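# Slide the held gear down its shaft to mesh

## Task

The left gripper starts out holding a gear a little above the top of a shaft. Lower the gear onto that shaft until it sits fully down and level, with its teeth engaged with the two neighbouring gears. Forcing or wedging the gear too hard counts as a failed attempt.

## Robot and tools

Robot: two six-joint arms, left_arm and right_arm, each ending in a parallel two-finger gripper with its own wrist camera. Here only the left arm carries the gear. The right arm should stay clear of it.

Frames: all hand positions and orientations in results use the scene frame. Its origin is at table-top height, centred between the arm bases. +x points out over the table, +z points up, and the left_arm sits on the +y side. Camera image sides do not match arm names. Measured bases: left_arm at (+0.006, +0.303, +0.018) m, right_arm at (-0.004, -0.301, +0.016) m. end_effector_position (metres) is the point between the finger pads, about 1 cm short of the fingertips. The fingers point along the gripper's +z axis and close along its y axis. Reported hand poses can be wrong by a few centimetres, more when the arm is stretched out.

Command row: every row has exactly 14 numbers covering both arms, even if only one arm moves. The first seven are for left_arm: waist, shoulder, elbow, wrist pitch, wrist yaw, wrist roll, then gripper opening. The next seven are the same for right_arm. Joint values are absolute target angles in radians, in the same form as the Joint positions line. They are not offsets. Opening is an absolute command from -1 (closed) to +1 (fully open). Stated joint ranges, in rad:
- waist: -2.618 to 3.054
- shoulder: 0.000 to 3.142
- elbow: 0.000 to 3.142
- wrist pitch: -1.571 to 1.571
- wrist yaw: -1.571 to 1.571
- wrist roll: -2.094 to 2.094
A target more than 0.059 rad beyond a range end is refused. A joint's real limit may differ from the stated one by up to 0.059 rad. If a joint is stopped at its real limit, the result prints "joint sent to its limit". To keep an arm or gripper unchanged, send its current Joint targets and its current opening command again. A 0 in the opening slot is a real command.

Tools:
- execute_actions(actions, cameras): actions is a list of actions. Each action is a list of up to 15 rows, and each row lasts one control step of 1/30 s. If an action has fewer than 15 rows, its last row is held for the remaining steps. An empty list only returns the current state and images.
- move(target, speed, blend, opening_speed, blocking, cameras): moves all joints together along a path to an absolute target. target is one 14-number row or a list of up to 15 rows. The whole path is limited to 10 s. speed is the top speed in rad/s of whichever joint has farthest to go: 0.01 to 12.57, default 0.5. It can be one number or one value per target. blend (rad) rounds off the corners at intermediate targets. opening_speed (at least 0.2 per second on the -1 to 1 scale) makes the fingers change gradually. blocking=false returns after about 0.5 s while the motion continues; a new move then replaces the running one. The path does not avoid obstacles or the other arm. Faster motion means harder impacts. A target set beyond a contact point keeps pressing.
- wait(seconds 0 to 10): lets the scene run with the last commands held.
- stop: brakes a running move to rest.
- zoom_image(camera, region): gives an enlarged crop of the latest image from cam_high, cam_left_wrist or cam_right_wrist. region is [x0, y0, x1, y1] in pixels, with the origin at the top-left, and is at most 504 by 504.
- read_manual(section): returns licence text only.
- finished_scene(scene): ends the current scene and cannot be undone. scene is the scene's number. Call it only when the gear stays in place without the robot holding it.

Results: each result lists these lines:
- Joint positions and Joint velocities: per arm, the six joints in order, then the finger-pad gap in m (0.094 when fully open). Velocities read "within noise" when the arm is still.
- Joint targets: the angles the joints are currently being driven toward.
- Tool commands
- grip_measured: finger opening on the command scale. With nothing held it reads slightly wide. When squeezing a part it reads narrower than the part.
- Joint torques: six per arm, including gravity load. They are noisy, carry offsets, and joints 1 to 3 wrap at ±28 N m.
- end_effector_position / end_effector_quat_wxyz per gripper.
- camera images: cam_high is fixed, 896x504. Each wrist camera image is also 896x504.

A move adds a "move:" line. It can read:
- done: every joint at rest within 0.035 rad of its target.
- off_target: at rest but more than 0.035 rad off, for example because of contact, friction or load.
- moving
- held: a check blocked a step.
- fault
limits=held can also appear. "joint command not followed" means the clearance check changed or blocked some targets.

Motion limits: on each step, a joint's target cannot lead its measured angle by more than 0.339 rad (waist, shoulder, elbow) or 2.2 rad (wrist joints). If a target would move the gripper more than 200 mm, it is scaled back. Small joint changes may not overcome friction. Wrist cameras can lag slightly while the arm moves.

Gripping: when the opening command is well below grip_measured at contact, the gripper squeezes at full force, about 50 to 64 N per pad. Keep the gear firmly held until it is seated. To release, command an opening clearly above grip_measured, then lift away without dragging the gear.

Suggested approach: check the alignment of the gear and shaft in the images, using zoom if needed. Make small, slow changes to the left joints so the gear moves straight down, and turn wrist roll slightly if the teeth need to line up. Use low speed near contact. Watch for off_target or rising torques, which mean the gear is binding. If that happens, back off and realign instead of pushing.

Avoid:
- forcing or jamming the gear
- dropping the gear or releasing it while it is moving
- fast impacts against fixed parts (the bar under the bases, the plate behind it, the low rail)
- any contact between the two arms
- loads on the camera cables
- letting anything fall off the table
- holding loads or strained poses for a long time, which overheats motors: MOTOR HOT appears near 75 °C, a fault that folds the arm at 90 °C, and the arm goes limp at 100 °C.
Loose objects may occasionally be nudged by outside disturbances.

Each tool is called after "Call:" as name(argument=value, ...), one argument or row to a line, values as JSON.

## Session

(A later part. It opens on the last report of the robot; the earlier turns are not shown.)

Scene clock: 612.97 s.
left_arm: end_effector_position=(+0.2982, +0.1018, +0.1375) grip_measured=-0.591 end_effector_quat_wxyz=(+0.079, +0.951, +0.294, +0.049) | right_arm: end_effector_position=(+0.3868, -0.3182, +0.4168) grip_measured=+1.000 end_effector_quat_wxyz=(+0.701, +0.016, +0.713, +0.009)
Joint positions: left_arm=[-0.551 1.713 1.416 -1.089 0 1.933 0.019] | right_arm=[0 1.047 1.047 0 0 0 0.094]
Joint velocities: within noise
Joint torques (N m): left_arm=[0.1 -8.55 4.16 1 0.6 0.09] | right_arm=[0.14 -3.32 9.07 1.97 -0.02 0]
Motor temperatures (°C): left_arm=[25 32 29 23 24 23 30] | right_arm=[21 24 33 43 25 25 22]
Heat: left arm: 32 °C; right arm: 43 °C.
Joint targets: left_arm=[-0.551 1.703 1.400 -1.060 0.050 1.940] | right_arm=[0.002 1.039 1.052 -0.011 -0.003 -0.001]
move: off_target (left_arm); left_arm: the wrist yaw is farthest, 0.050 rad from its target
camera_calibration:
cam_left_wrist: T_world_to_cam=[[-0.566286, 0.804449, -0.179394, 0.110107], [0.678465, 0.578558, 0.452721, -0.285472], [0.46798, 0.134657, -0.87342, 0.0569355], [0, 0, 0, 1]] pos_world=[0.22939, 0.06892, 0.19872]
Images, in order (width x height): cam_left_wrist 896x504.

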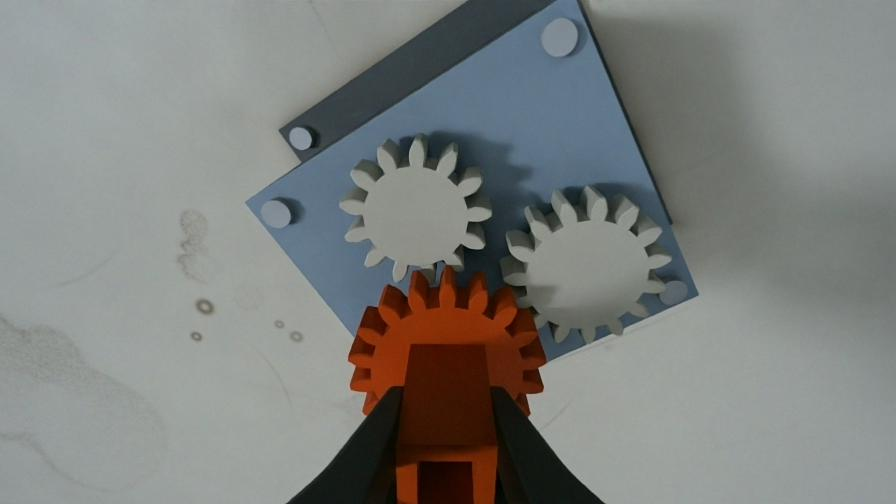

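Call:
move(
  target=[
    [-0.551,1.7033,1.388,-1.03,0.08,1.94,-1,0.002,1.039,1.052,-0.011,-0.003,-0.001,1],
  ],
  speed=0.1,
  cameras=["cam_left_wrist"],
)

Call:
zoom_image(
  camera="cam_left_wrist",
  region=[490, 270, 590, 390],
)

Scene clock: 617.73 s.
left_arm: end_effector_position=(+0.2983, +0.1018, +0.1371) grip_measured=-0.591 end_effector_quat_wxyz=(+0.084, +0.950, +0.296, +0.047) | right_arm: end_effector_position=(+0.3868, -0.3182, +0.4168) grip_measured=+1.000 end_effector_quat_wxyz=(+0.701, +0.016, +0.713, +0.009)
Joint positions: left_arm=[-0.546 1.709 1.408 -1.081 0.01 1.933 0.019] | right_arm=[0 1.047 1.047 0 0 0 0.094]
Joint velocities: within noise
Joint torques (N m): left_arm=[-0.32 -8.09 3.86 1.22 0.84 0.08] | right_arm=[0.13 -3.32 9.07 1.97 -0.03 -0.01]
Motor temperatures (°C): left_arm=[25 32 29 23 25 23 30] | right_arm=[21 24 33 43 25 25 22]
Heat: left arm: 32 °C; right arm: 43 °C.
Joint targets: left_arm=[-0.551 1.703 1.388 -1.030 0.080 1.940] | right_arm=[0.002 1.039 1.052 -0.011 -0.003 -0.001]
move: off_target (left_arm); left_arm: the wrist yaw is farthest, 0.070 rad from its target
camera_calibration:
cam_left_wrist: T_world_to_cam=[[-0.56912, 0.800643, -0.187277, 0.112357], [0.677419, 0.585645, 0.445111, -0.284703], [0.466053, 0.126457, -0.875673, 0.0581868], [0, 0, 0, 1]] pos_world=[0.22969, 0.0694191, 0.198719]
Images, in order (width x height): cam_left_wrist 896x504.

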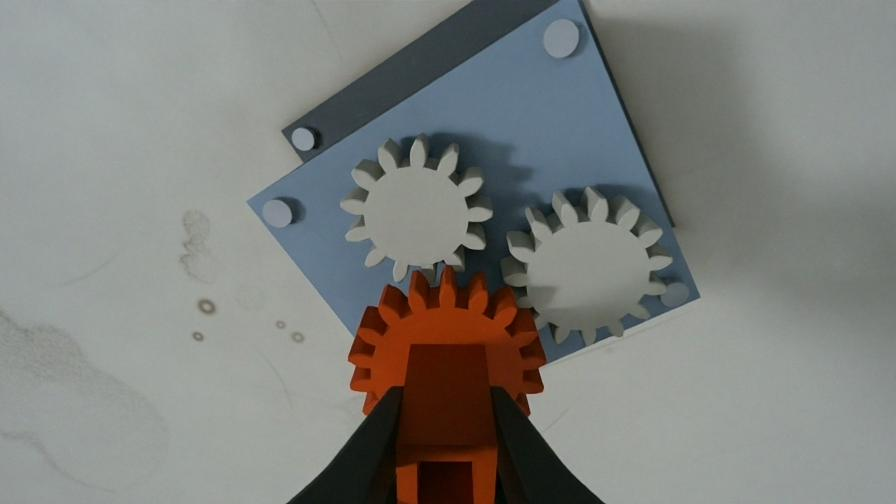

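Scaled by 4.200.

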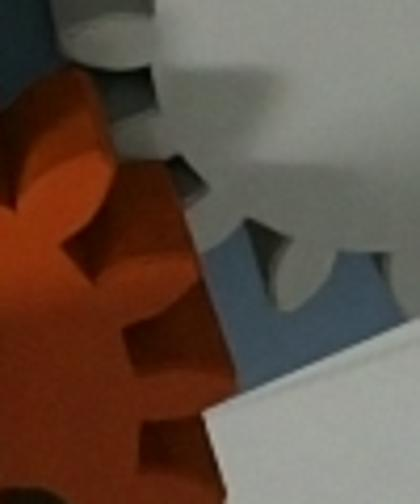

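Call:
move(
  target=[
    [-0.551,1.7033,1.388,-1.03,0.08,1.80,-1,0.002,1.039,1.052,-0.011,-0.003,-0.001,1],
  ],
  speed=0.1,
  cameras=["cam_left_wrist"],
)

Call:
zoom_image(
  camera="cam_left_wrist",
  region=[400, 230, 500, 320],
)

Call:
zoom_image(
  camera="cam_left_wrist",
  region=[490, 270, 590, 390],
)

Scene clock: 625.53 s.
left_arm: end_effector_position=(+0.2984, +0.1015, +0.1371) grip_measured=-0.591 end_effector_quat_wxyz=(+0.088, +0.930, +0.355, +0.042) | right_arm: end_effector_position=(+0.3868, -0.3182, +0.4168) grip_measured=+1.000 end_effector_quat_wxyz=(+0.701, +0.016, +0.713, +0.009)
Joint positions: left_arm=[-0.546 1.708 1.407 -1.079 0.011 1.808 0.019] | right_arm=[0 1.047 1.047 0 0 0 0.094]
Joint velocities: within noise
Joint torques (N m): left_arm=[-0.34 -8.09 3.92 1.21 0.84 -0.11] | right_arm=[0.14 -3.32 9.06 1.97 -0.02 0]
Motor temperatures (°C): left_arm=[25 32 28 24 25 23 30] | right_arm=[21 24 33 43 25 25 22]
Heat: left arm: 32 °C; right arm: 43 °C.
Joint targets: left_arm=[-0.551 1.703 1.388 -1.030 0.080 1.800] | right_arm=[0.002 1.039 1.052 -0.011 -0.003 -0.001]
move: off_target (left_arm); left_arm: the wrist yaw is farthest, 0.069 rad from its target
camera_calibration:
cam_left_wrist: T_world_to_cam=[[-0.66528, 0.721502, -0.19193, 0.150021], [0.607262, 0.672487, 0.423076, -0.269457], [0.434321, 0.164912, -0.885533, 0.0650825], [0, 0, 0, 1]] pos_world=[0.23517, 0.0622333, 0.200427]
Images, in order (width x height): cam_left_wrist 896x504.

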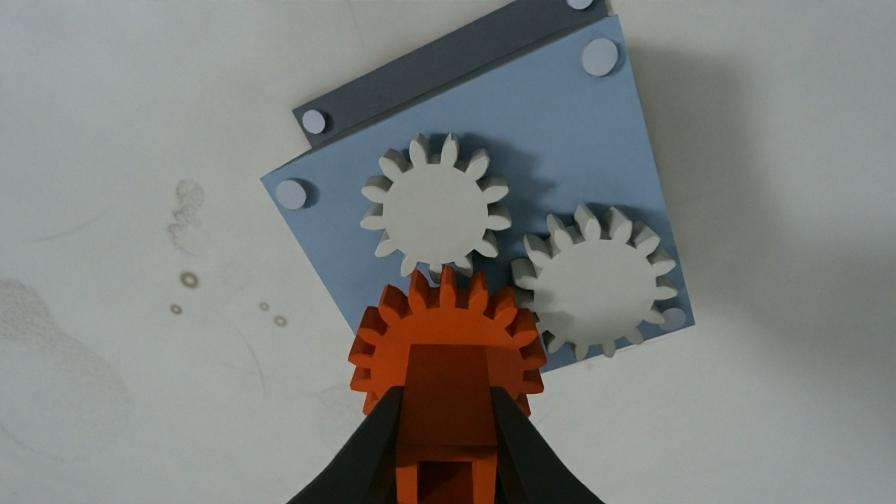

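Scaled by 5.040.

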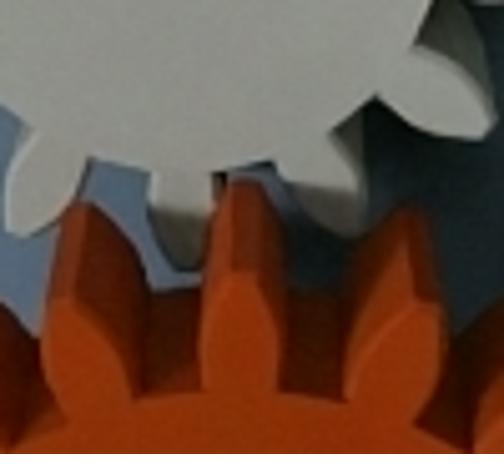

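Scaled by 4.200.

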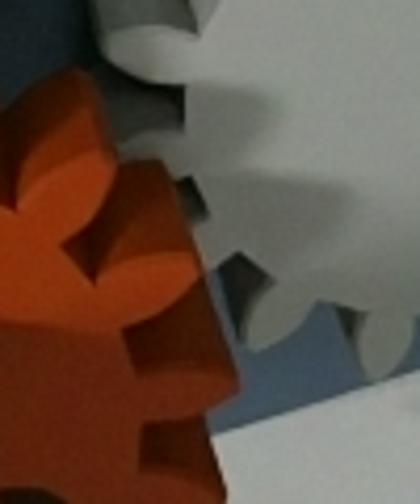

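Call:
move(
  target=[
    [-0.551,1.7033,1.4400,-1.12,-0.01,1.80,-1,0.002,1.039,1.052,-0.011,-0.003,-0.001,1],
    [-0.551,1.7033,1.4400,-1.12,-0.01,1.93,-1,0.002,1.039,1.052,-0.011,-0.003,-0.001,1],
    [-0.551,1.7033,1.388,-1.03,0.08,1.93,-1,0.002,1.039,1.052,-0.011,-0.003,-0.001,1],
  ],
  speed=0.15,
  cameras=["cam_left_wrist"],
)

Call:
zoom_image(
  camera="cam_left_wrist",
  region=[400, 230, 500, 320],
)

Call:
zoom_image(
  camera="cam_left_wrist",
  region=[490, 270, 590, 390],
)

Call:
move(
  target=[
    [-0.551,1.7033,1.388,-1.03,0.08,1.80,-1,0.002,1.039,1.052,-0.011,-0.003,-0.001,1],
  ],
  speed=0.1,
  cameras=["cam_left_wrist"],
)

Call:
zoom_image(
  camera="cam_left_wrist",
  region=[400, 230, 500, 320],
)

Call:
zoom_image(
  camera="cam_left_wrist",
  region=[490, 270, 590, 390],
)

Scene clock: 652.37 s.
left_arm: end_effector_position=(+0.2982, +0.1018, +0.1372) grip_measured=-0.591 end_effector_quat_wxyz=(+0.085, +0.949, +0.301, +0.047) | right_arm: end_effector_position=(+0.3868, -0.3182, +0.4168) grip_measured=+1.000 end_effector_quat_wxyz=(+0.701, +0.016, +0.713, +0.009)
Joint positions: left_arm=[-0.546 1.708 1.408 -1.081 0.011 1.922 0.019] | right_arm=[0 1.047 1.047 0 0 0 0.094]
Joint velocities: within noise
Joint torques (N m): left_arm=[-0.34 -8.08 3.88 1.22 0.84 0.09] | right_arm=[0.13 -3.3 9.06 1.97 -0.02 -0.01]
Motor temperatures (°C): left_arm=[25 33 28 24 25 23 30] | right_arm=[21 24 33 43 25 25 22]
Heat: left arm: 33 °C; right arm: 43 °C.
Joint targets: left_arm=[-0.551 1.703 1.388 -1.030 0.080 1.930] | right_arm=[0.002 1.039 1.052 -0.011 -0.003 -0.001]
move: off_target (left_arm); left_arm: the wrist yaw is farthest, 0.069 rad from its target
camera_calibration:
cam_left_wrist: T_world_to_cam=[[-0.577644, 0.794309, -0.18815, 0.115776], [0.671911, 0.59356, 0.44297, -0.283543], [0.463533, 0.129459, -0.876571, 0.0589061], [0, 0, 0, 1]] pos_world=[0.230088, 0.068712, 0.19902]
Images, in order (width x height): cam_left_wrist 896x504.

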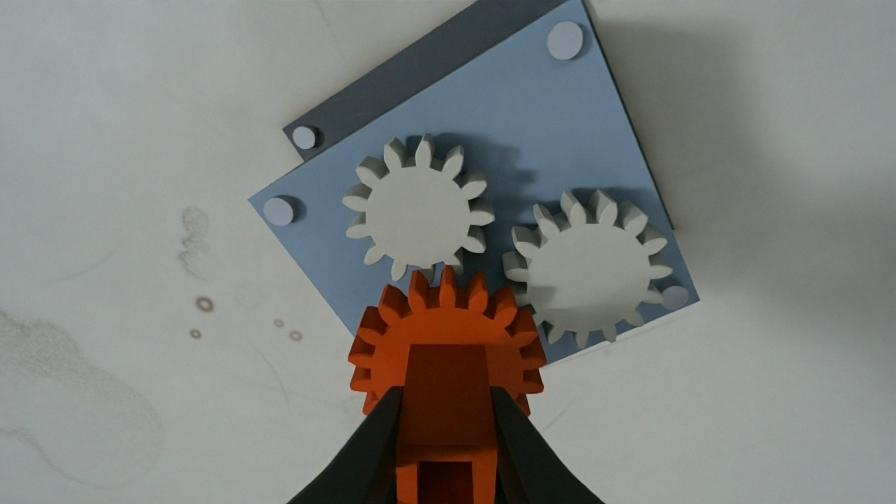

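Scaled by 5.040.

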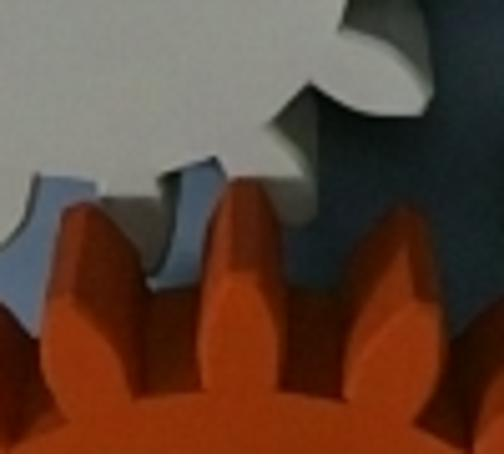

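Scaled by 4.200.

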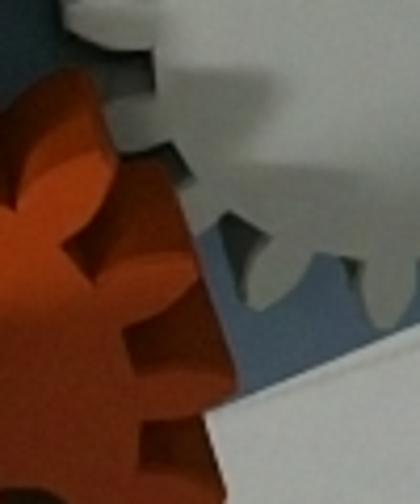

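Scene clock: 654.17 s.
left_arm: end_effector_position=(+0.2985, +0.1015, +0.1373) grip_measured=-0.591 end_effector_quat_wxyz=(+0.088, +0.930, +0.355, +0.042) | right_arm: end_effector_position=(+0.3868, -0.3182, +0.4168) grip_measured=+1.000 end_effector_quat_wxyz=(+0.701, +0.016, +0.713, +0.009)
Joint positions: left_arm=[-0.546 1.708 1.408 -1.08 0.011 1.808 0.019] | right_arm=[0 1.047 1.047 0 0 0 0.094]
Joint velocities: within noise
Joint torques (N m): left_arm=[-0.32 -8.08 3.88 1.21 0.84 -0.07] | right_arm=[0.14 -3.33 9.07 1.97 -0.02 0]
Motor temperatures (°C): left_arm=[25 33 28 24 25 23 30] | right_arm=[21 24 33 43 25 25 22]
Heat: left arm: 33 °C; right arm: 43 °C.
Joint targets: left_arm=[-0.551 1.703 1.388 -1.030 0.080 1.800] | right_arm=[0.002 1.039 1.052 -0.011 -0.003 -0.001]
move: off_target (left_arm); left_arm: the wrist yaw is farthest, 0.069 rad from its target
camera_calibration:
cam_left_wrist: T_world_to_cam=[[-0.66551, 0.721197, -0.192279, 0.150335], [0.606735, 0.672766, 0.423389, -0.269618], [0.434705, 0.165107, -0.885308, 0.0650248], [0, 0, 0, 1]] pos_world=[0.23537, 0.062233, 0.200627]
Images, in order (width x height): cam_left_wrist 896x504.

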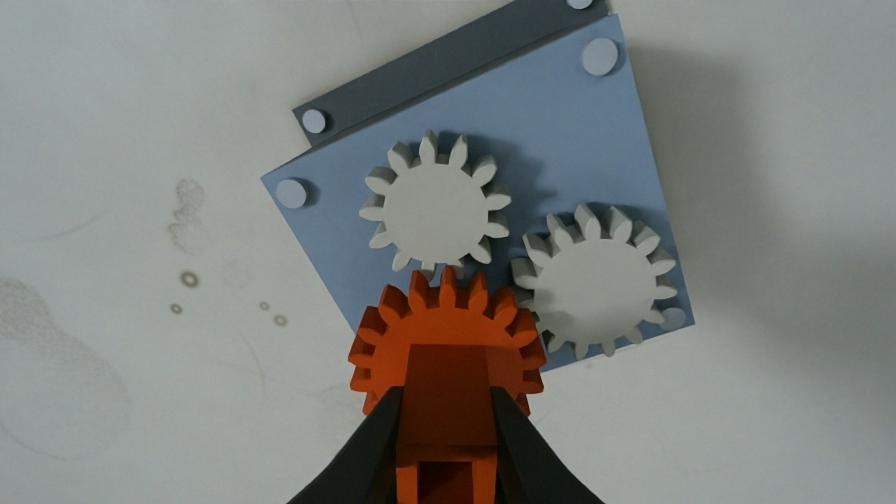

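Scaled by 5.040.

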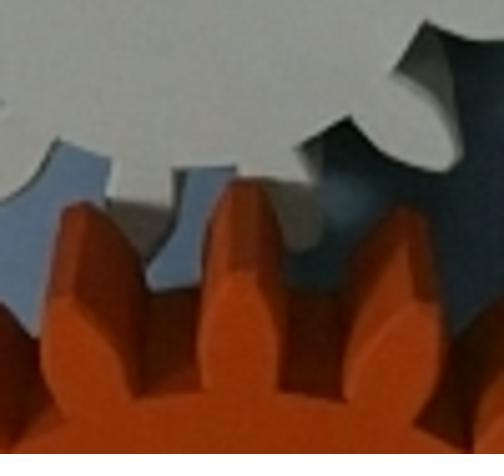

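Scaled by 4.200.

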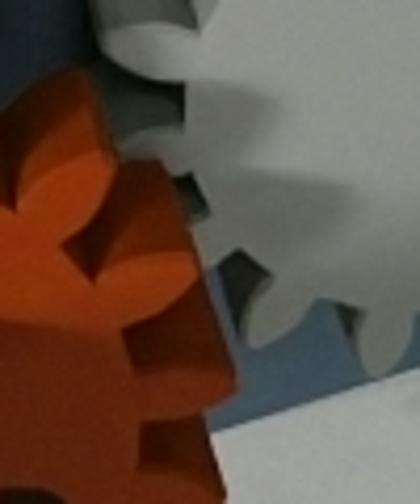

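Call:
move(
  target=[
    [-0.551,1.7033,1.3980,-1.095,0.05,1.80,-1,0.002,1.039,1.052,-0.011,-0.003,-0.001,1],
    [-0.551,1.7033,1.3980,-1.095,0.05,1.722,-1,0.002,1.039,1.052,-0.011,-0.003,-0.001,1],
  ],
  speed=0.1,
  cameras=["cam_left_wrist"],
)

Call:
zoom_image(
  camera="cam_left_wrist",
  region=[400, 230, 500, 320],
)

Call:
zoom_image(
  camera="cam_left_wrist",
  region=[490, 270, 590, 390],
)

Scene clock: 679.07 s.
left_arm: end_effector_position=(+0.2978, +0.1020, +0.1371) grip_measured=-0.591 end_effector_quat_wxyz=(+0.088, +0.915, +0.391, +0.038) | right_arm: end_effector_position=(+0.3868, -0.3182, +0.4168) grip_measured=+1.000 end_effector_quat_wxyz=(+0.701, +0.016, +0.713, +0.009)
Joint positions: left_arm=[-0.546 1.708 1.408 -1.083 0.011 1.73 0.019] | right_arm=[0 1.047 1.047 0 0 0 0.094]
Joint velocities: within noise
Joint torques (N m): left_arm=[-0.32 -8.09 4.57 0.62 0.48 -0.12] | right_arm=[0.13 -3.32 9.07 1.97 -0.03 0]
Motor temperatures (°C): left_arm=[25 33 28 25 25 23 30] | right_arm=[21 24 33 44 25 25 22]
Heat: left arm: 33 °C; right arm: 44 °C.
Joint targets: left_arm=[-0.551 1.703 1.398 -1.095 0.050 1.722] | right_arm=[0.002 1.039 1.052 -0.011 -0.003 -0.001]
move: off_target (left_arm); left_arm: the wrist yaw is farthest, 0.039 rad from its target
camera_calibration:
cam_left_wrist: T_world_to_cam=[[-0.72102, 0.666534, -0.189373, 0.171221], [0.558943, 0.720998, 0.409566, -0.258217], [0.409527, 0.189456, -0.892409, 0.071104], [0, 0, 0, 1]] pos_world=[0.238664, 0.0585781, 0.201635]
Images, in order (width x height): cam_left_wrist 896x504.

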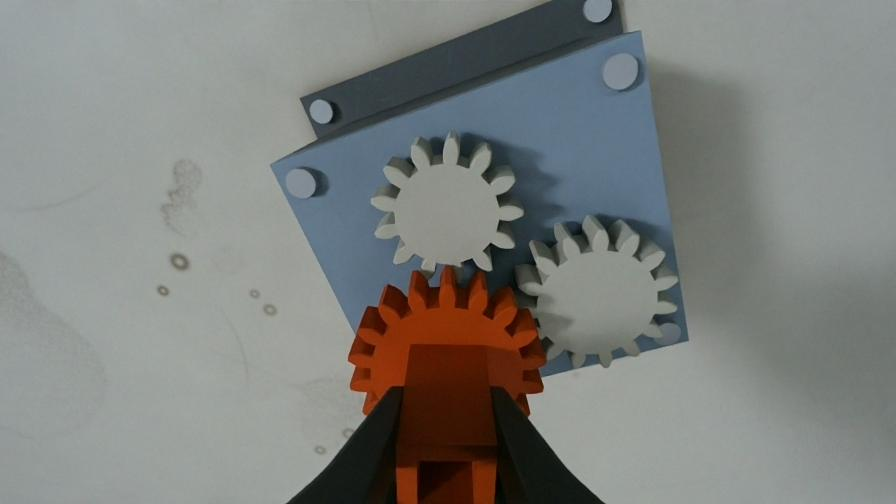

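Scaled by 5.040.

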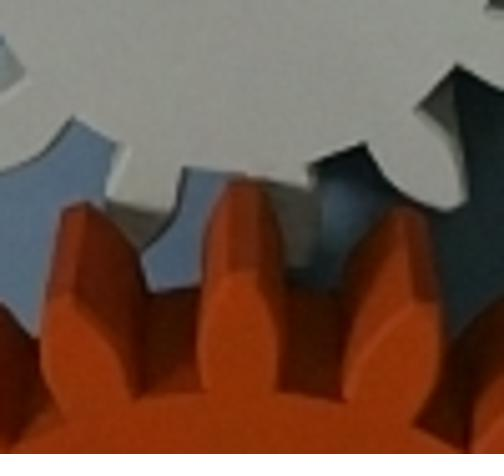

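Scaled by 4.200.

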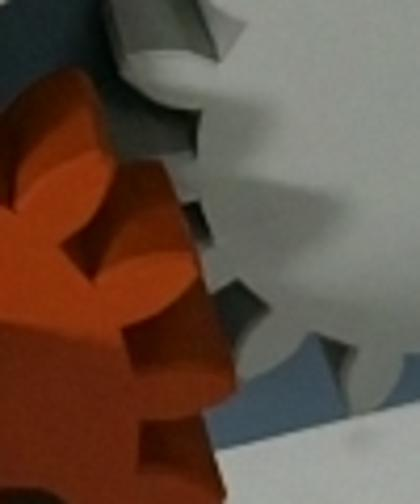

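Call:
move(
  target=[
    [-0.551,1.7033,1.3980,-1.03,0.08,1.722,-1,0.002,1.039,1.052,-0.011,-0.003,-0.001,1],
    [-0.551,1.7033,1.3980,-1.03,0.08,1.872,-1,0.002,1.039,1.052,-0.011,-0.003,-0.001,1],
  ],
  speed=0.1,
  cameras=["cam_left_wrist"],
)

Call:
zoom_image(
  camera="cam_left_wrist",
  region=[400, 230, 500, 320],
)

Call:
zoom_image(
  camera="cam_left_wrist",
  region=[490, 270, 590, 390],
)

Scene clock: 690.73 s.
left_arm: end_effector_position=(+0.2985, +0.1013, +0.1373) grip_measured=-0.591 end_effector_quat_wxyz=(+0.087, +0.939, +0.330, +0.044) | right_arm: end_effector_position=(+0.3868, -0.3182, +0.4168) grip_measured=+1.000 end_effector_quat_wxyz=(+0.701, +0.016, +0.713, +0.009)
Joint positions: left_arm=[-0.546 1.708 1.408 -1.079 0.012 1.862 0.019] | right_arm=[0 1.047 1.047 0 0 0 0.094]
Joint velocities: within noise
Joint torques (N m): left_arm=[-0.34 -8.09 4.59 1.21 0.83 0.12] | right_arm=[0.13 -3.32 9.06 1.97 -0.03 0]
Motor temperatures (°C): left_arm=[25 33 28 24 25 23 30] | right_arm=[21 24 33 44 25 25 22]
Heat: left arm: 33 °C; right arm: 44 °C.
Joint targets: left_arm=[-0.551 1.703 1.398 -1.030 0.080 1.872] | right_arm=[0.002 1.039 1.052 -0.011 -0.003 -0.001]
move: off_target (left_arm); left_arm: the wrist yaw is farthest, 0.068 rad from its target
camera_calibration:
cam_left_wrist: T_world_to_cam=[[-0.624713, 0.756889, -0.191969, 0.134685], [0.638762, 0.636754, 0.431888, -0.276468], [0.449128, 0.147184, -0.881261, 0.0620297], [0, 0, 0, 1]] pos_world=[0.232877, 0.064971, 0.199923]
Images, in order (width x height): cam_left_wrist 896x504.

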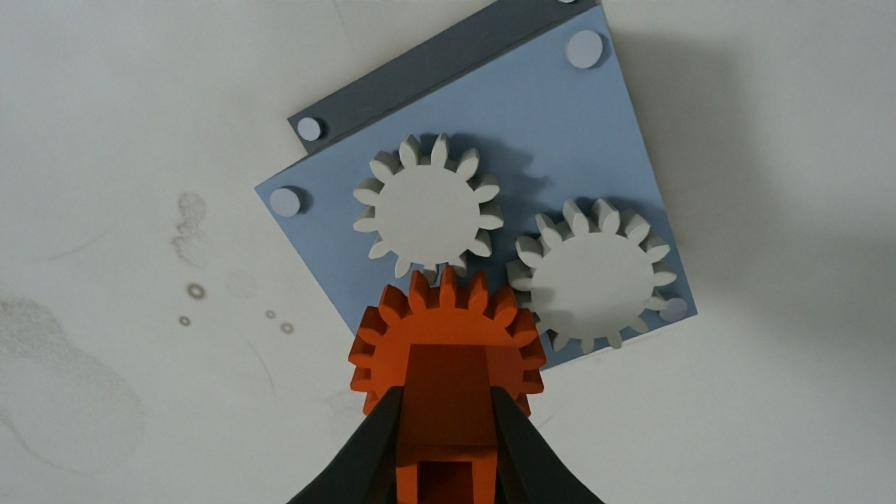

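Scaled by 5.040.

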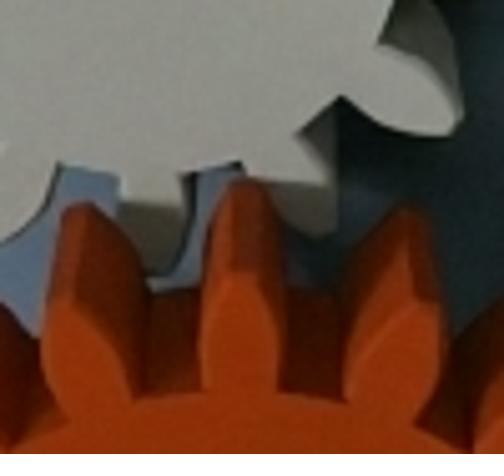

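Scaled by 4.200.

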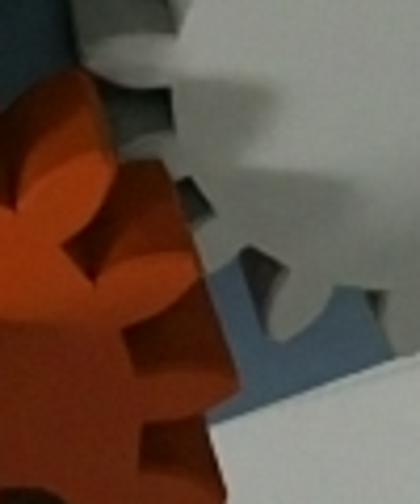

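Call:
move(
  target=[
    [-0.551,1.7033,1.4400,-1.14,0.0,1.872,-1,0.002,1.039,1.052,-0.011,-0.003,-0.001,1],
    [-0.551,1.7033,1.4400,-1.14,0.0,1.957,-1,0.002,1.039,1.052,-0.011,-0.003,-0.001,1],
    [-0.551,1.7033,1.396,-1.15,0.03,1.957,-1,0.002,1.039,1.052,-0.011,-0.003,-0.001,1],
  ],
  speed=0.15,
  cameras=["cam_left_wrist"],
)

Call:
zoom_image(
  camera="cam_left_wrist",
  region=[400, 230, 500, 320],
)

Call:
zoom_image(
  camera="cam_left_wrist",
  region=[490, 270, 590, 390],
)

Call:
move(
  target=[
    [-0.551,1.7033,1.396,-1.15,0.03,1.80,-1,0.002,1.039,1.052,-0.011,-0.003,-0.001,1],
  ],
  speed=0.1,
  cameras=["cam_left_wrist"],
)

Call:
zoom_image(
  camera="cam_left_wrist",
  region=[400, 230, 500, 320],
)

Call:
zoom_image(
  camera="cam_left_wrist",
  region=[490, 270, 590, 390],
)

Scene clock: 718.27 s.
left_arm: end_effector_position=(+0.2964, +0.1041, +0.1381) grip_measured=-0.591 end_effector_quat_wxyz=(+0.078, +0.953, +0.289, +0.046) | right_arm: end_effector_position=(+0.3868, -0.3182, +0.4168) grip_measured=+1.000 end_effector_quat_wxyz=(+0.701, +0.016, +0.713, +0.009)
Joint positions: left_arm=[-0.546 1.708 1.414 -1.099 0.006 1.95 0.019] | right_arm=[0 1.047 1.047 0 0 0 0.094]
Joint velocities: within noise
Joint torques (N m): left_arm=[-0.32 -8.08 4.01 0.23 0.29 0.09] | right_arm=[0.12 -3.32 9.06 1.97 -0.02 0]
Motor temperatures (°C): left_arm=[25 33 28 25 25 23 31] | right_arm=[21 24 33 44 25 25 22]
Heat: left arm: 33 °C; right arm: 44 °C.
Joint targets: left_arm=[-0.551 1.703 1.396 -1.150 0.030 1.957] | right_arm=[0.002 1.039 1.052 -0.011 -0.003 -0.001]
move: off_target (left_arm); left_arm: the wrist pitch is farthest, 0.051 rad from its target
camera_calibration:
cam_left_wrist: T_world_to_cam=[[-0.557161, 0.811858, -0.17452, 0.103168], [0.688763, 0.569205, 0.449011, -0.287391], [0.463871, 0.129969, -0.876317, 0.0599993], [0, 0, 0, 1]] pos_world=[0.227594, 0.0720289, 0.199625]
Images, in order (width x height): cam_left_wrist 896x504.

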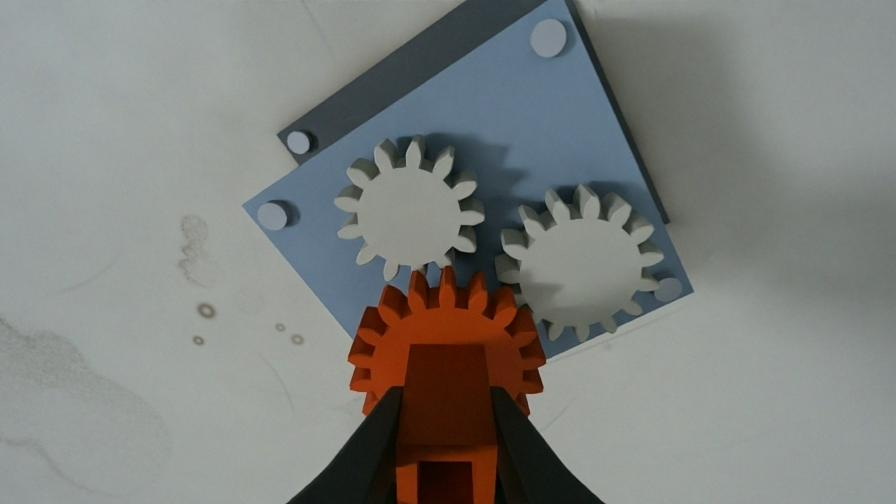

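Scaled by 5.040.

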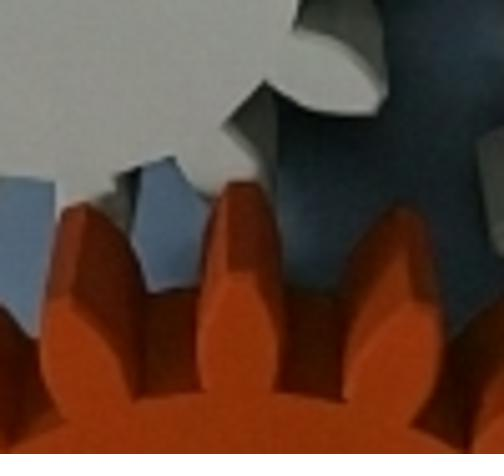

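Scaled by 4.200.

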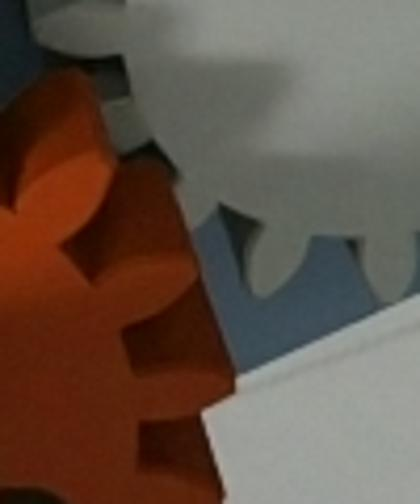

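Scene clock: 720.33 s.
left_arm: end_effector_position=(+0.2966, +0.1040, +0.1380) grip_measured=-0.591 end_effector_quat_wxyz=(+0.081, +0.930, +0.355, +0.041) | right_arm: end_effector_position=(+0.3868, -0.3182, +0.4168) grip_measured=+1.000 end_effector_quat_wxyz=(+0.701, +0.016, +0.713, +0.009)
Joint positions: left_arm=[-0.546 1.708 1.414 -1.097 0.006 1.808 0.019] | right_arm=[0 1.047 1.047 0 0 0 0.094]
Joint velocities: within noise
Joint torques (N m): left_arm=[-0.32 -8.08 4.04 0.22 0.29 -0.1] | right_arm=[0.14 -3.32 9.06 1.97 -0.03 -0.01]
Motor temperatures (°C): left_arm=[25 33 28 25 25 23 31] | right_arm=[21 24 33 44 25 25 22]
Heat: left arm: 33 °C; right arm: 44 °C.
Joint targets: left_arm=[-0.551 1.703 1.396 -1.150 0.030 1.800] | right_arm=[0.002 1.039 1.052 -0.011 -0.003 -0.001]
move: off_target (left_arm); left_arm: the wrist pitch is farthest, 0.053 rad from its target
camera_calibration:
cam_left_wrist: T_world_to_cam=[[-0.667086, 0.723037, -0.179483, 0.145923], [0.609607, 0.668274, 0.426368, -0.271135], [0.428224, 0.17501, -0.886564, 0.0671574], [0, 0, 0, 1]] pos_world=[0.233871, 0.0639313, 0.201333]
Images, in order (width x height): cam_left_wrist 896x504.

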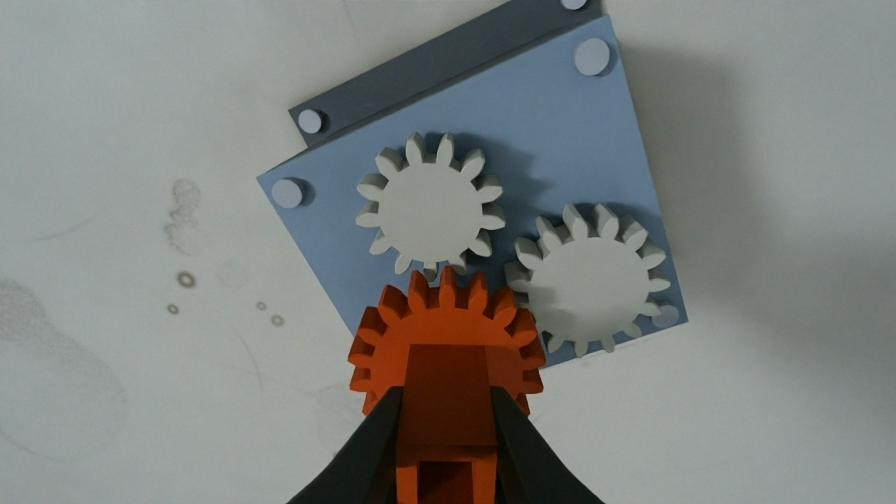

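Scaled by 5.040.

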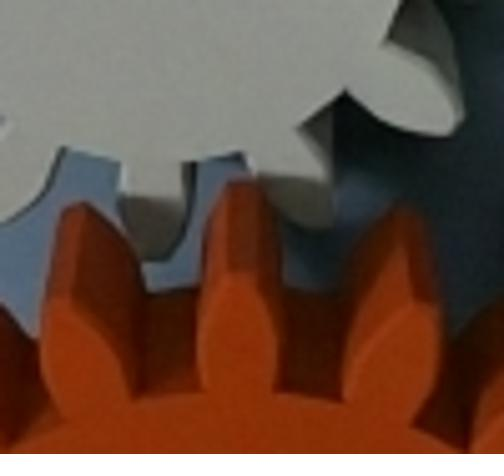

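Scaled by 4.200.

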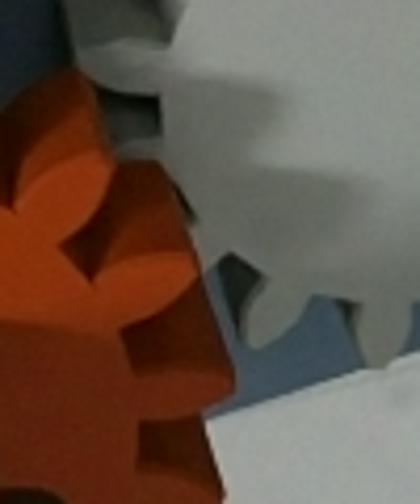

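Call:
move(
  target=[
    [-0.551,1.703,1.472,-1.165,0.015,1.80,-1,0.002,1.039,1.052,-0.011,-0.003,-0.001,1],
    [-0.581,1.540,1.290,-1.13,0.015,1.80,-1,0.002,1.039,1.052,-0.011,-0.003,-0.001,1],
  ],
  speed=0.2,
  cameras=["cam_left_wrist","cam_high"],
)

Scene clock: 767.70 s.
left_arm: end_effector_position=(+0.2638, +0.1160, +0.1509) grip_measured=-0.591 end_effector_quat_wxyz=(+0.090, +0.934, +0.342, +0.045) | right_arm: end_effector_position=(+0.3868, -0.3182, +0.4168) grip_measured=+1.000 end_effector_quat_wxyz=(+0.701, +0.016, +0.713, +0.009)
Joint positions: left_arm=[-0.574 1.561 1.304 -1.116 0.006 1.807 0.019] | right_arm=[0 1.047 1.047 0 0 0 0.094]
Joint velocities: within noise
Joint torques (N m): left_arm=[-0.47 -8.14 4.33 0.6 0.11 -0.08] | right_arm=[0.13 -3.3 9.06 1.97 -0.02 -0.01]
Motor temperatures (°C): left_arm=[25 33 28 23 25 23 31] | right_arm=[21 24 33 44 25 25 22]
Heat: left arm: 33 °C; right arm: 44 °C.
Joint targets: left_arm=[-0.581 1.540 1.290 -1.130 0.015 1.800] | right_arm=[0.002 1.039 1.052 -0.011 -0.003 -0.001]
move: done
camera_calibration:
cam_left_wrist: T_world_to_cam=[[-0.644624, 0.738433, -0.197931, 0.112771], [0.620661, 0.656659, 0.428461, -0.266578], [0.446363, 0.153348, -0.881615, 0.0875453], [0, 0, 0, 1]] pos_world=[0.199073, 0.0783522, 0.213721]
Images, in order (width x height): cam_high 896x504, cam_left_wrist 896x504.

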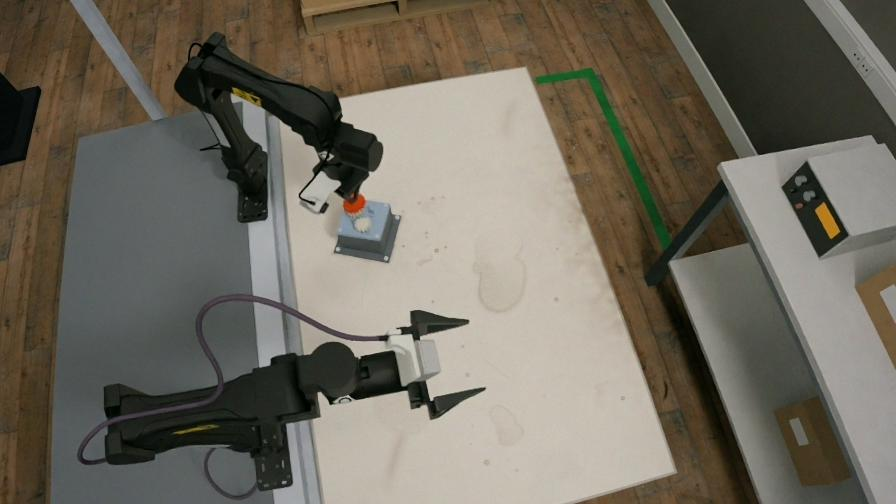

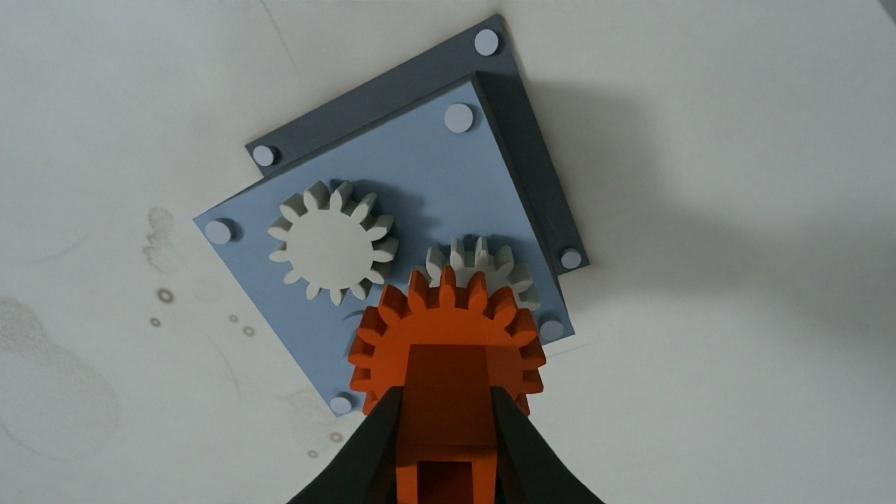

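Call:
zoom_image(
  camera="cam_left_wrist",
  region=[260, 170, 410, 320],
)

Call:
zoom_image(
  camera="cam_left_wrist",
  region=[410, 220, 590, 360],
)

Call:
zoom_image(
  camera="cam_high",
  region=[320, 170, 420, 270],
)

Scaled by 3.360.

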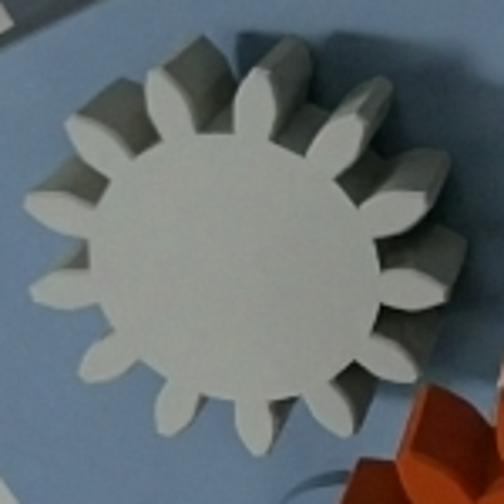

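Scaled by 2.800.

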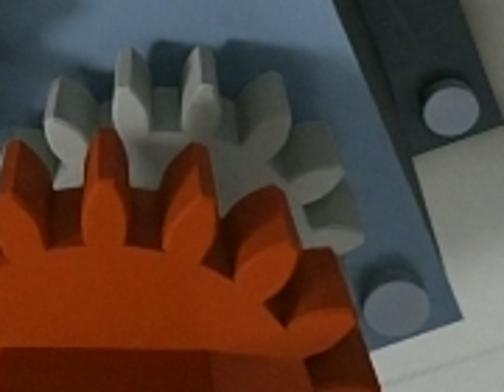

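Scaled by 5.040.

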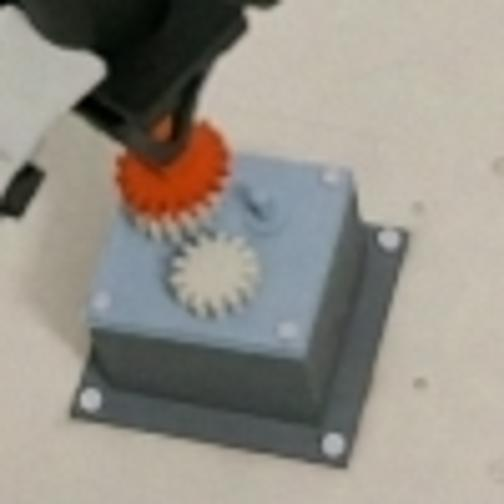

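Call:
move(
  target=[
    [-0.586,1.575,1.250,-1.104,0.015,1.80,-1,0.002,1.039,1.052,-0.011,-0.003,-0.001,1],
  ],
  speed=0.1,
  cameras=["cam_left_wrist","cam_high"],
)

Call:
zoom_image(
  camera="cam_high",
  region=[320, 170, 420, 270],
)

Scene clock: 815.33 s.
left_arm: end_effector_position=(+0.2595, +0.1171, +0.1398) grip_measured=-0.591 end_effector_quat_wxyz=(+0.084, +0.936, +0.340, +0.041) | right_arm: end_effector_position=(+0.3868, -0.3182, +0.4168) grip_measured=+1.000 end_effector_quat_wxyz=(+0.701, +0.016, +0.713, +0.009)
Joint positions: left_arm=[-0.579 1.561 1.263 -1.09 0.006 1.807 0.019] | right_arm=[0 1.047 1.047 0 0 0 0.094]
Joint velocities: within noise
Joint torques (N m): left_arm=[-0.5 -4.96 4.37 0.6 0.11 -0.08] | right_arm=[0.13 -3.3 9.07 1.97 -0.02 0]
Motor temperatures (°C): left_arm=[25 32 28 23 25 23 31] | right_arm=[21 24 33 44 25 25 22]
Heat: left arm: 32 °C; right arm: 44 °C.
Joint targets: left_arm=[-0.586 1.575 1.250 -1.104 0.015 1.800] | right_arm=[0.002 1.039 1.052 -0.011 -0.003 -0.001]
move: done
camera_calibration:
cam_left_wrist: T_world_to_cam=[[-0.643377, 0.74326, -0.183384, 0.104044], [0.629062, 0.649797, 0.426668, -0.261072], [0.436288, 0.159149, -0.885621, 0.0820439], [0, 0, 0, 1]] pos_world=[0.195375, 0.0792546, 0.203131]
Images, in order (width x height): cam_high 896x504, cam_left_wrist 896x504.

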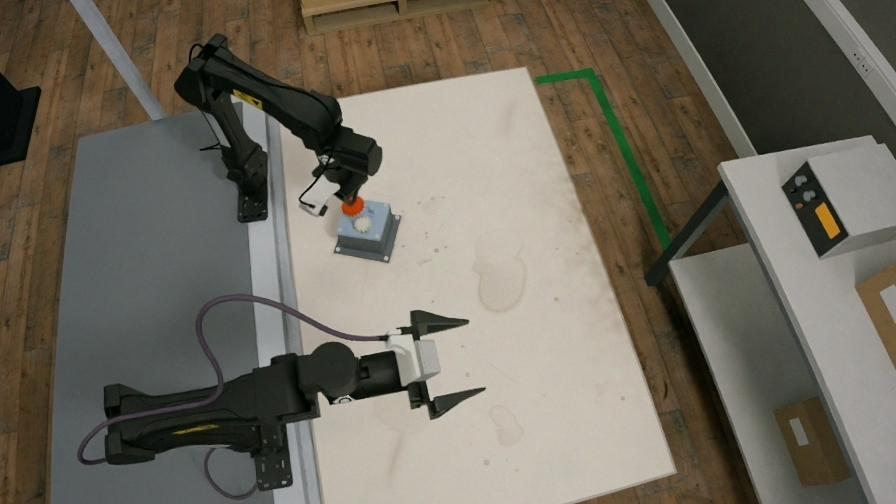

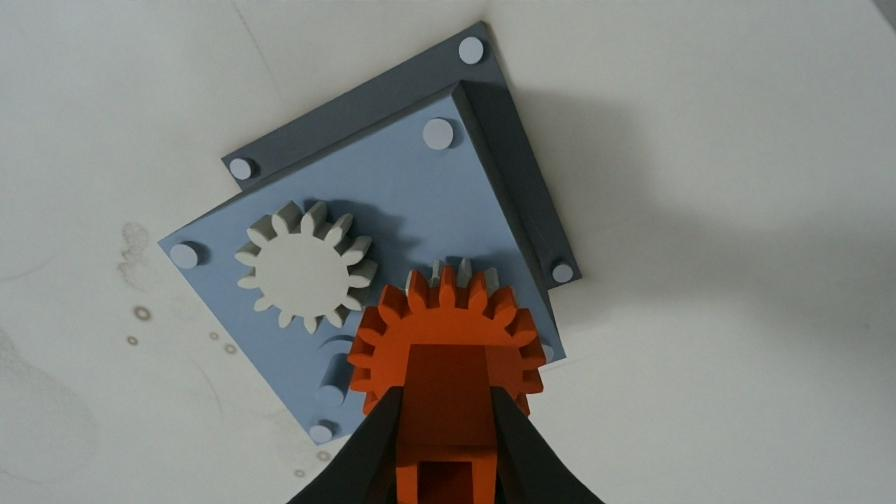

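Scaled by 5.040.

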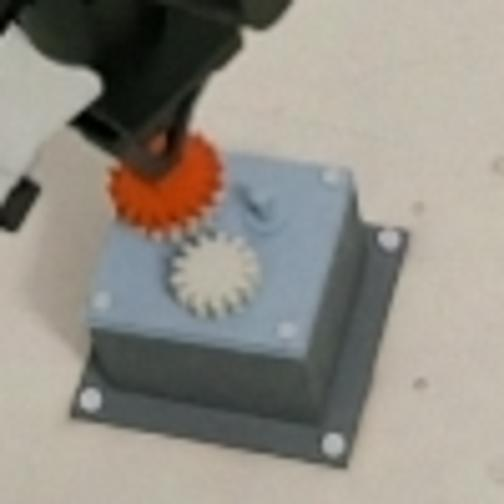

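Call:
move(
  target=[
    [-0.586,1.575,1.232,-1.086,0.015,1.80,-1,0.002,1.039,1.052,-0.011,-0.003,-0.001,1],
  ],
  speed=0.1,
  cameras=[],
)

Call:
move(
  target=[
    [-0.586,1.575,1.224,-1.078,0.015,1.80,-1,0.002,1.039,1.052,-0.011,-0.003,-0.001,1],
  ],
  speed=0.1,
  cameras=["cam_left_wrist"],
)

Scene clock: 822.87 s.
left_arm: end_effector_position=(+0.2593, +0.1172, +0.1355) grip_measured=-0.591 end_effector_quat_wxyz=(+0.084, +0.936, +0.340, +0.041) | right_arm: end_effector_position=(+0.3868, -0.3182, +0.4168) grip_measured=+1.000 end_effector_quat_wxyz=(+0.701, +0.016, +0.713, +0.009)
Joint positions: left_arm=[-0.579 1.561 1.245 -1.072 0.006 1.807 0.019] | right_arm=[0 1.047 1.047 0 0 0 0.094]
Joint velocities: within noise
Joint torques (N m): left_arm=[-0.5 -4.96 4.34 0.59 0.11 -0.08] | right_arm=[0.14 -3.33 9.07 1.97 -0.02 -0.01]
Motor temperatures (°C): left_arm=[25 31 28 23 25 23 31] | right_arm=[21 24 33 44 25 25 22]
Heat: left arm: 31 °C; right arm: 44 °C.
Joint targets: left_arm=[-0.586 1.575 1.232 -1.086 0.015 1.800] | right_arm=[0.002 1.039 1.052 -0.011 -0.003 -0.001]
move: done
No camera images: "cameras" was empty.

Scene clock: 823.57 s.
left_arm: end_effector_position=(+0.2594, +0.1171, +0.1344) grip_measured=-0.591 end_effector_quat_wxyz=(+0.084, +0.936, +0.340, +0.041) | right_arm: end_effector_position=(+0.3868, -0.3182, +0.4168) grip_measured=+1.000 end_effector_quat_wxyz=(+0.701, +0.016, +0.713, +0.009)
Joint positions: left_arm=[-0.579 1.561 1.241 -1.066 0.006 1.807 0.019] | right_arm=[0 1.047 1.047 0 0 0 0.094]
Joint velocities: within noise
Joint torques (N m): left_arm=[-0.51 -4.94 4.11 0.61 0.11 -0.08] | right_arm=[0.14 -3.3 9.07 1.97 -0.02 -0.01]
Motor temperatures (°C): left_arm=[25 31 28 23 25 23 31] | right_arm=[21 24 33 44 25 25 22]
Heat: left arm: 31 °C; right arm: 44 °C.
Joint targets: left_arm=[-0.586 1.575 1.224 -1.078 0.015 1.800] | right_arm=[0.002 1.039 1.052 -0.011 -0.003 -0.001]
move: done
camera_calibration:
cam_left_wrist: T_world_to_cam=[[-0.643146, 0.743097, -0.18485, 0.103145], [0.628536, 0.650179, 0.426861, -0.258522], [0.437385, 0.158349, -0.885223, 0.0769416], [0, 0, 0, 1]] pos_world=[0.195175, 0.0792547, 0.19753]
Images, in order (width x height): cam_left_wrist 896x504.

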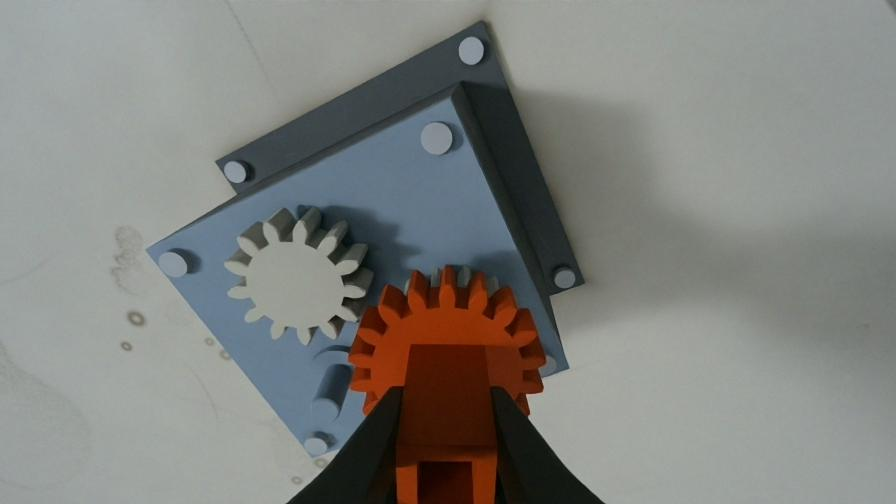

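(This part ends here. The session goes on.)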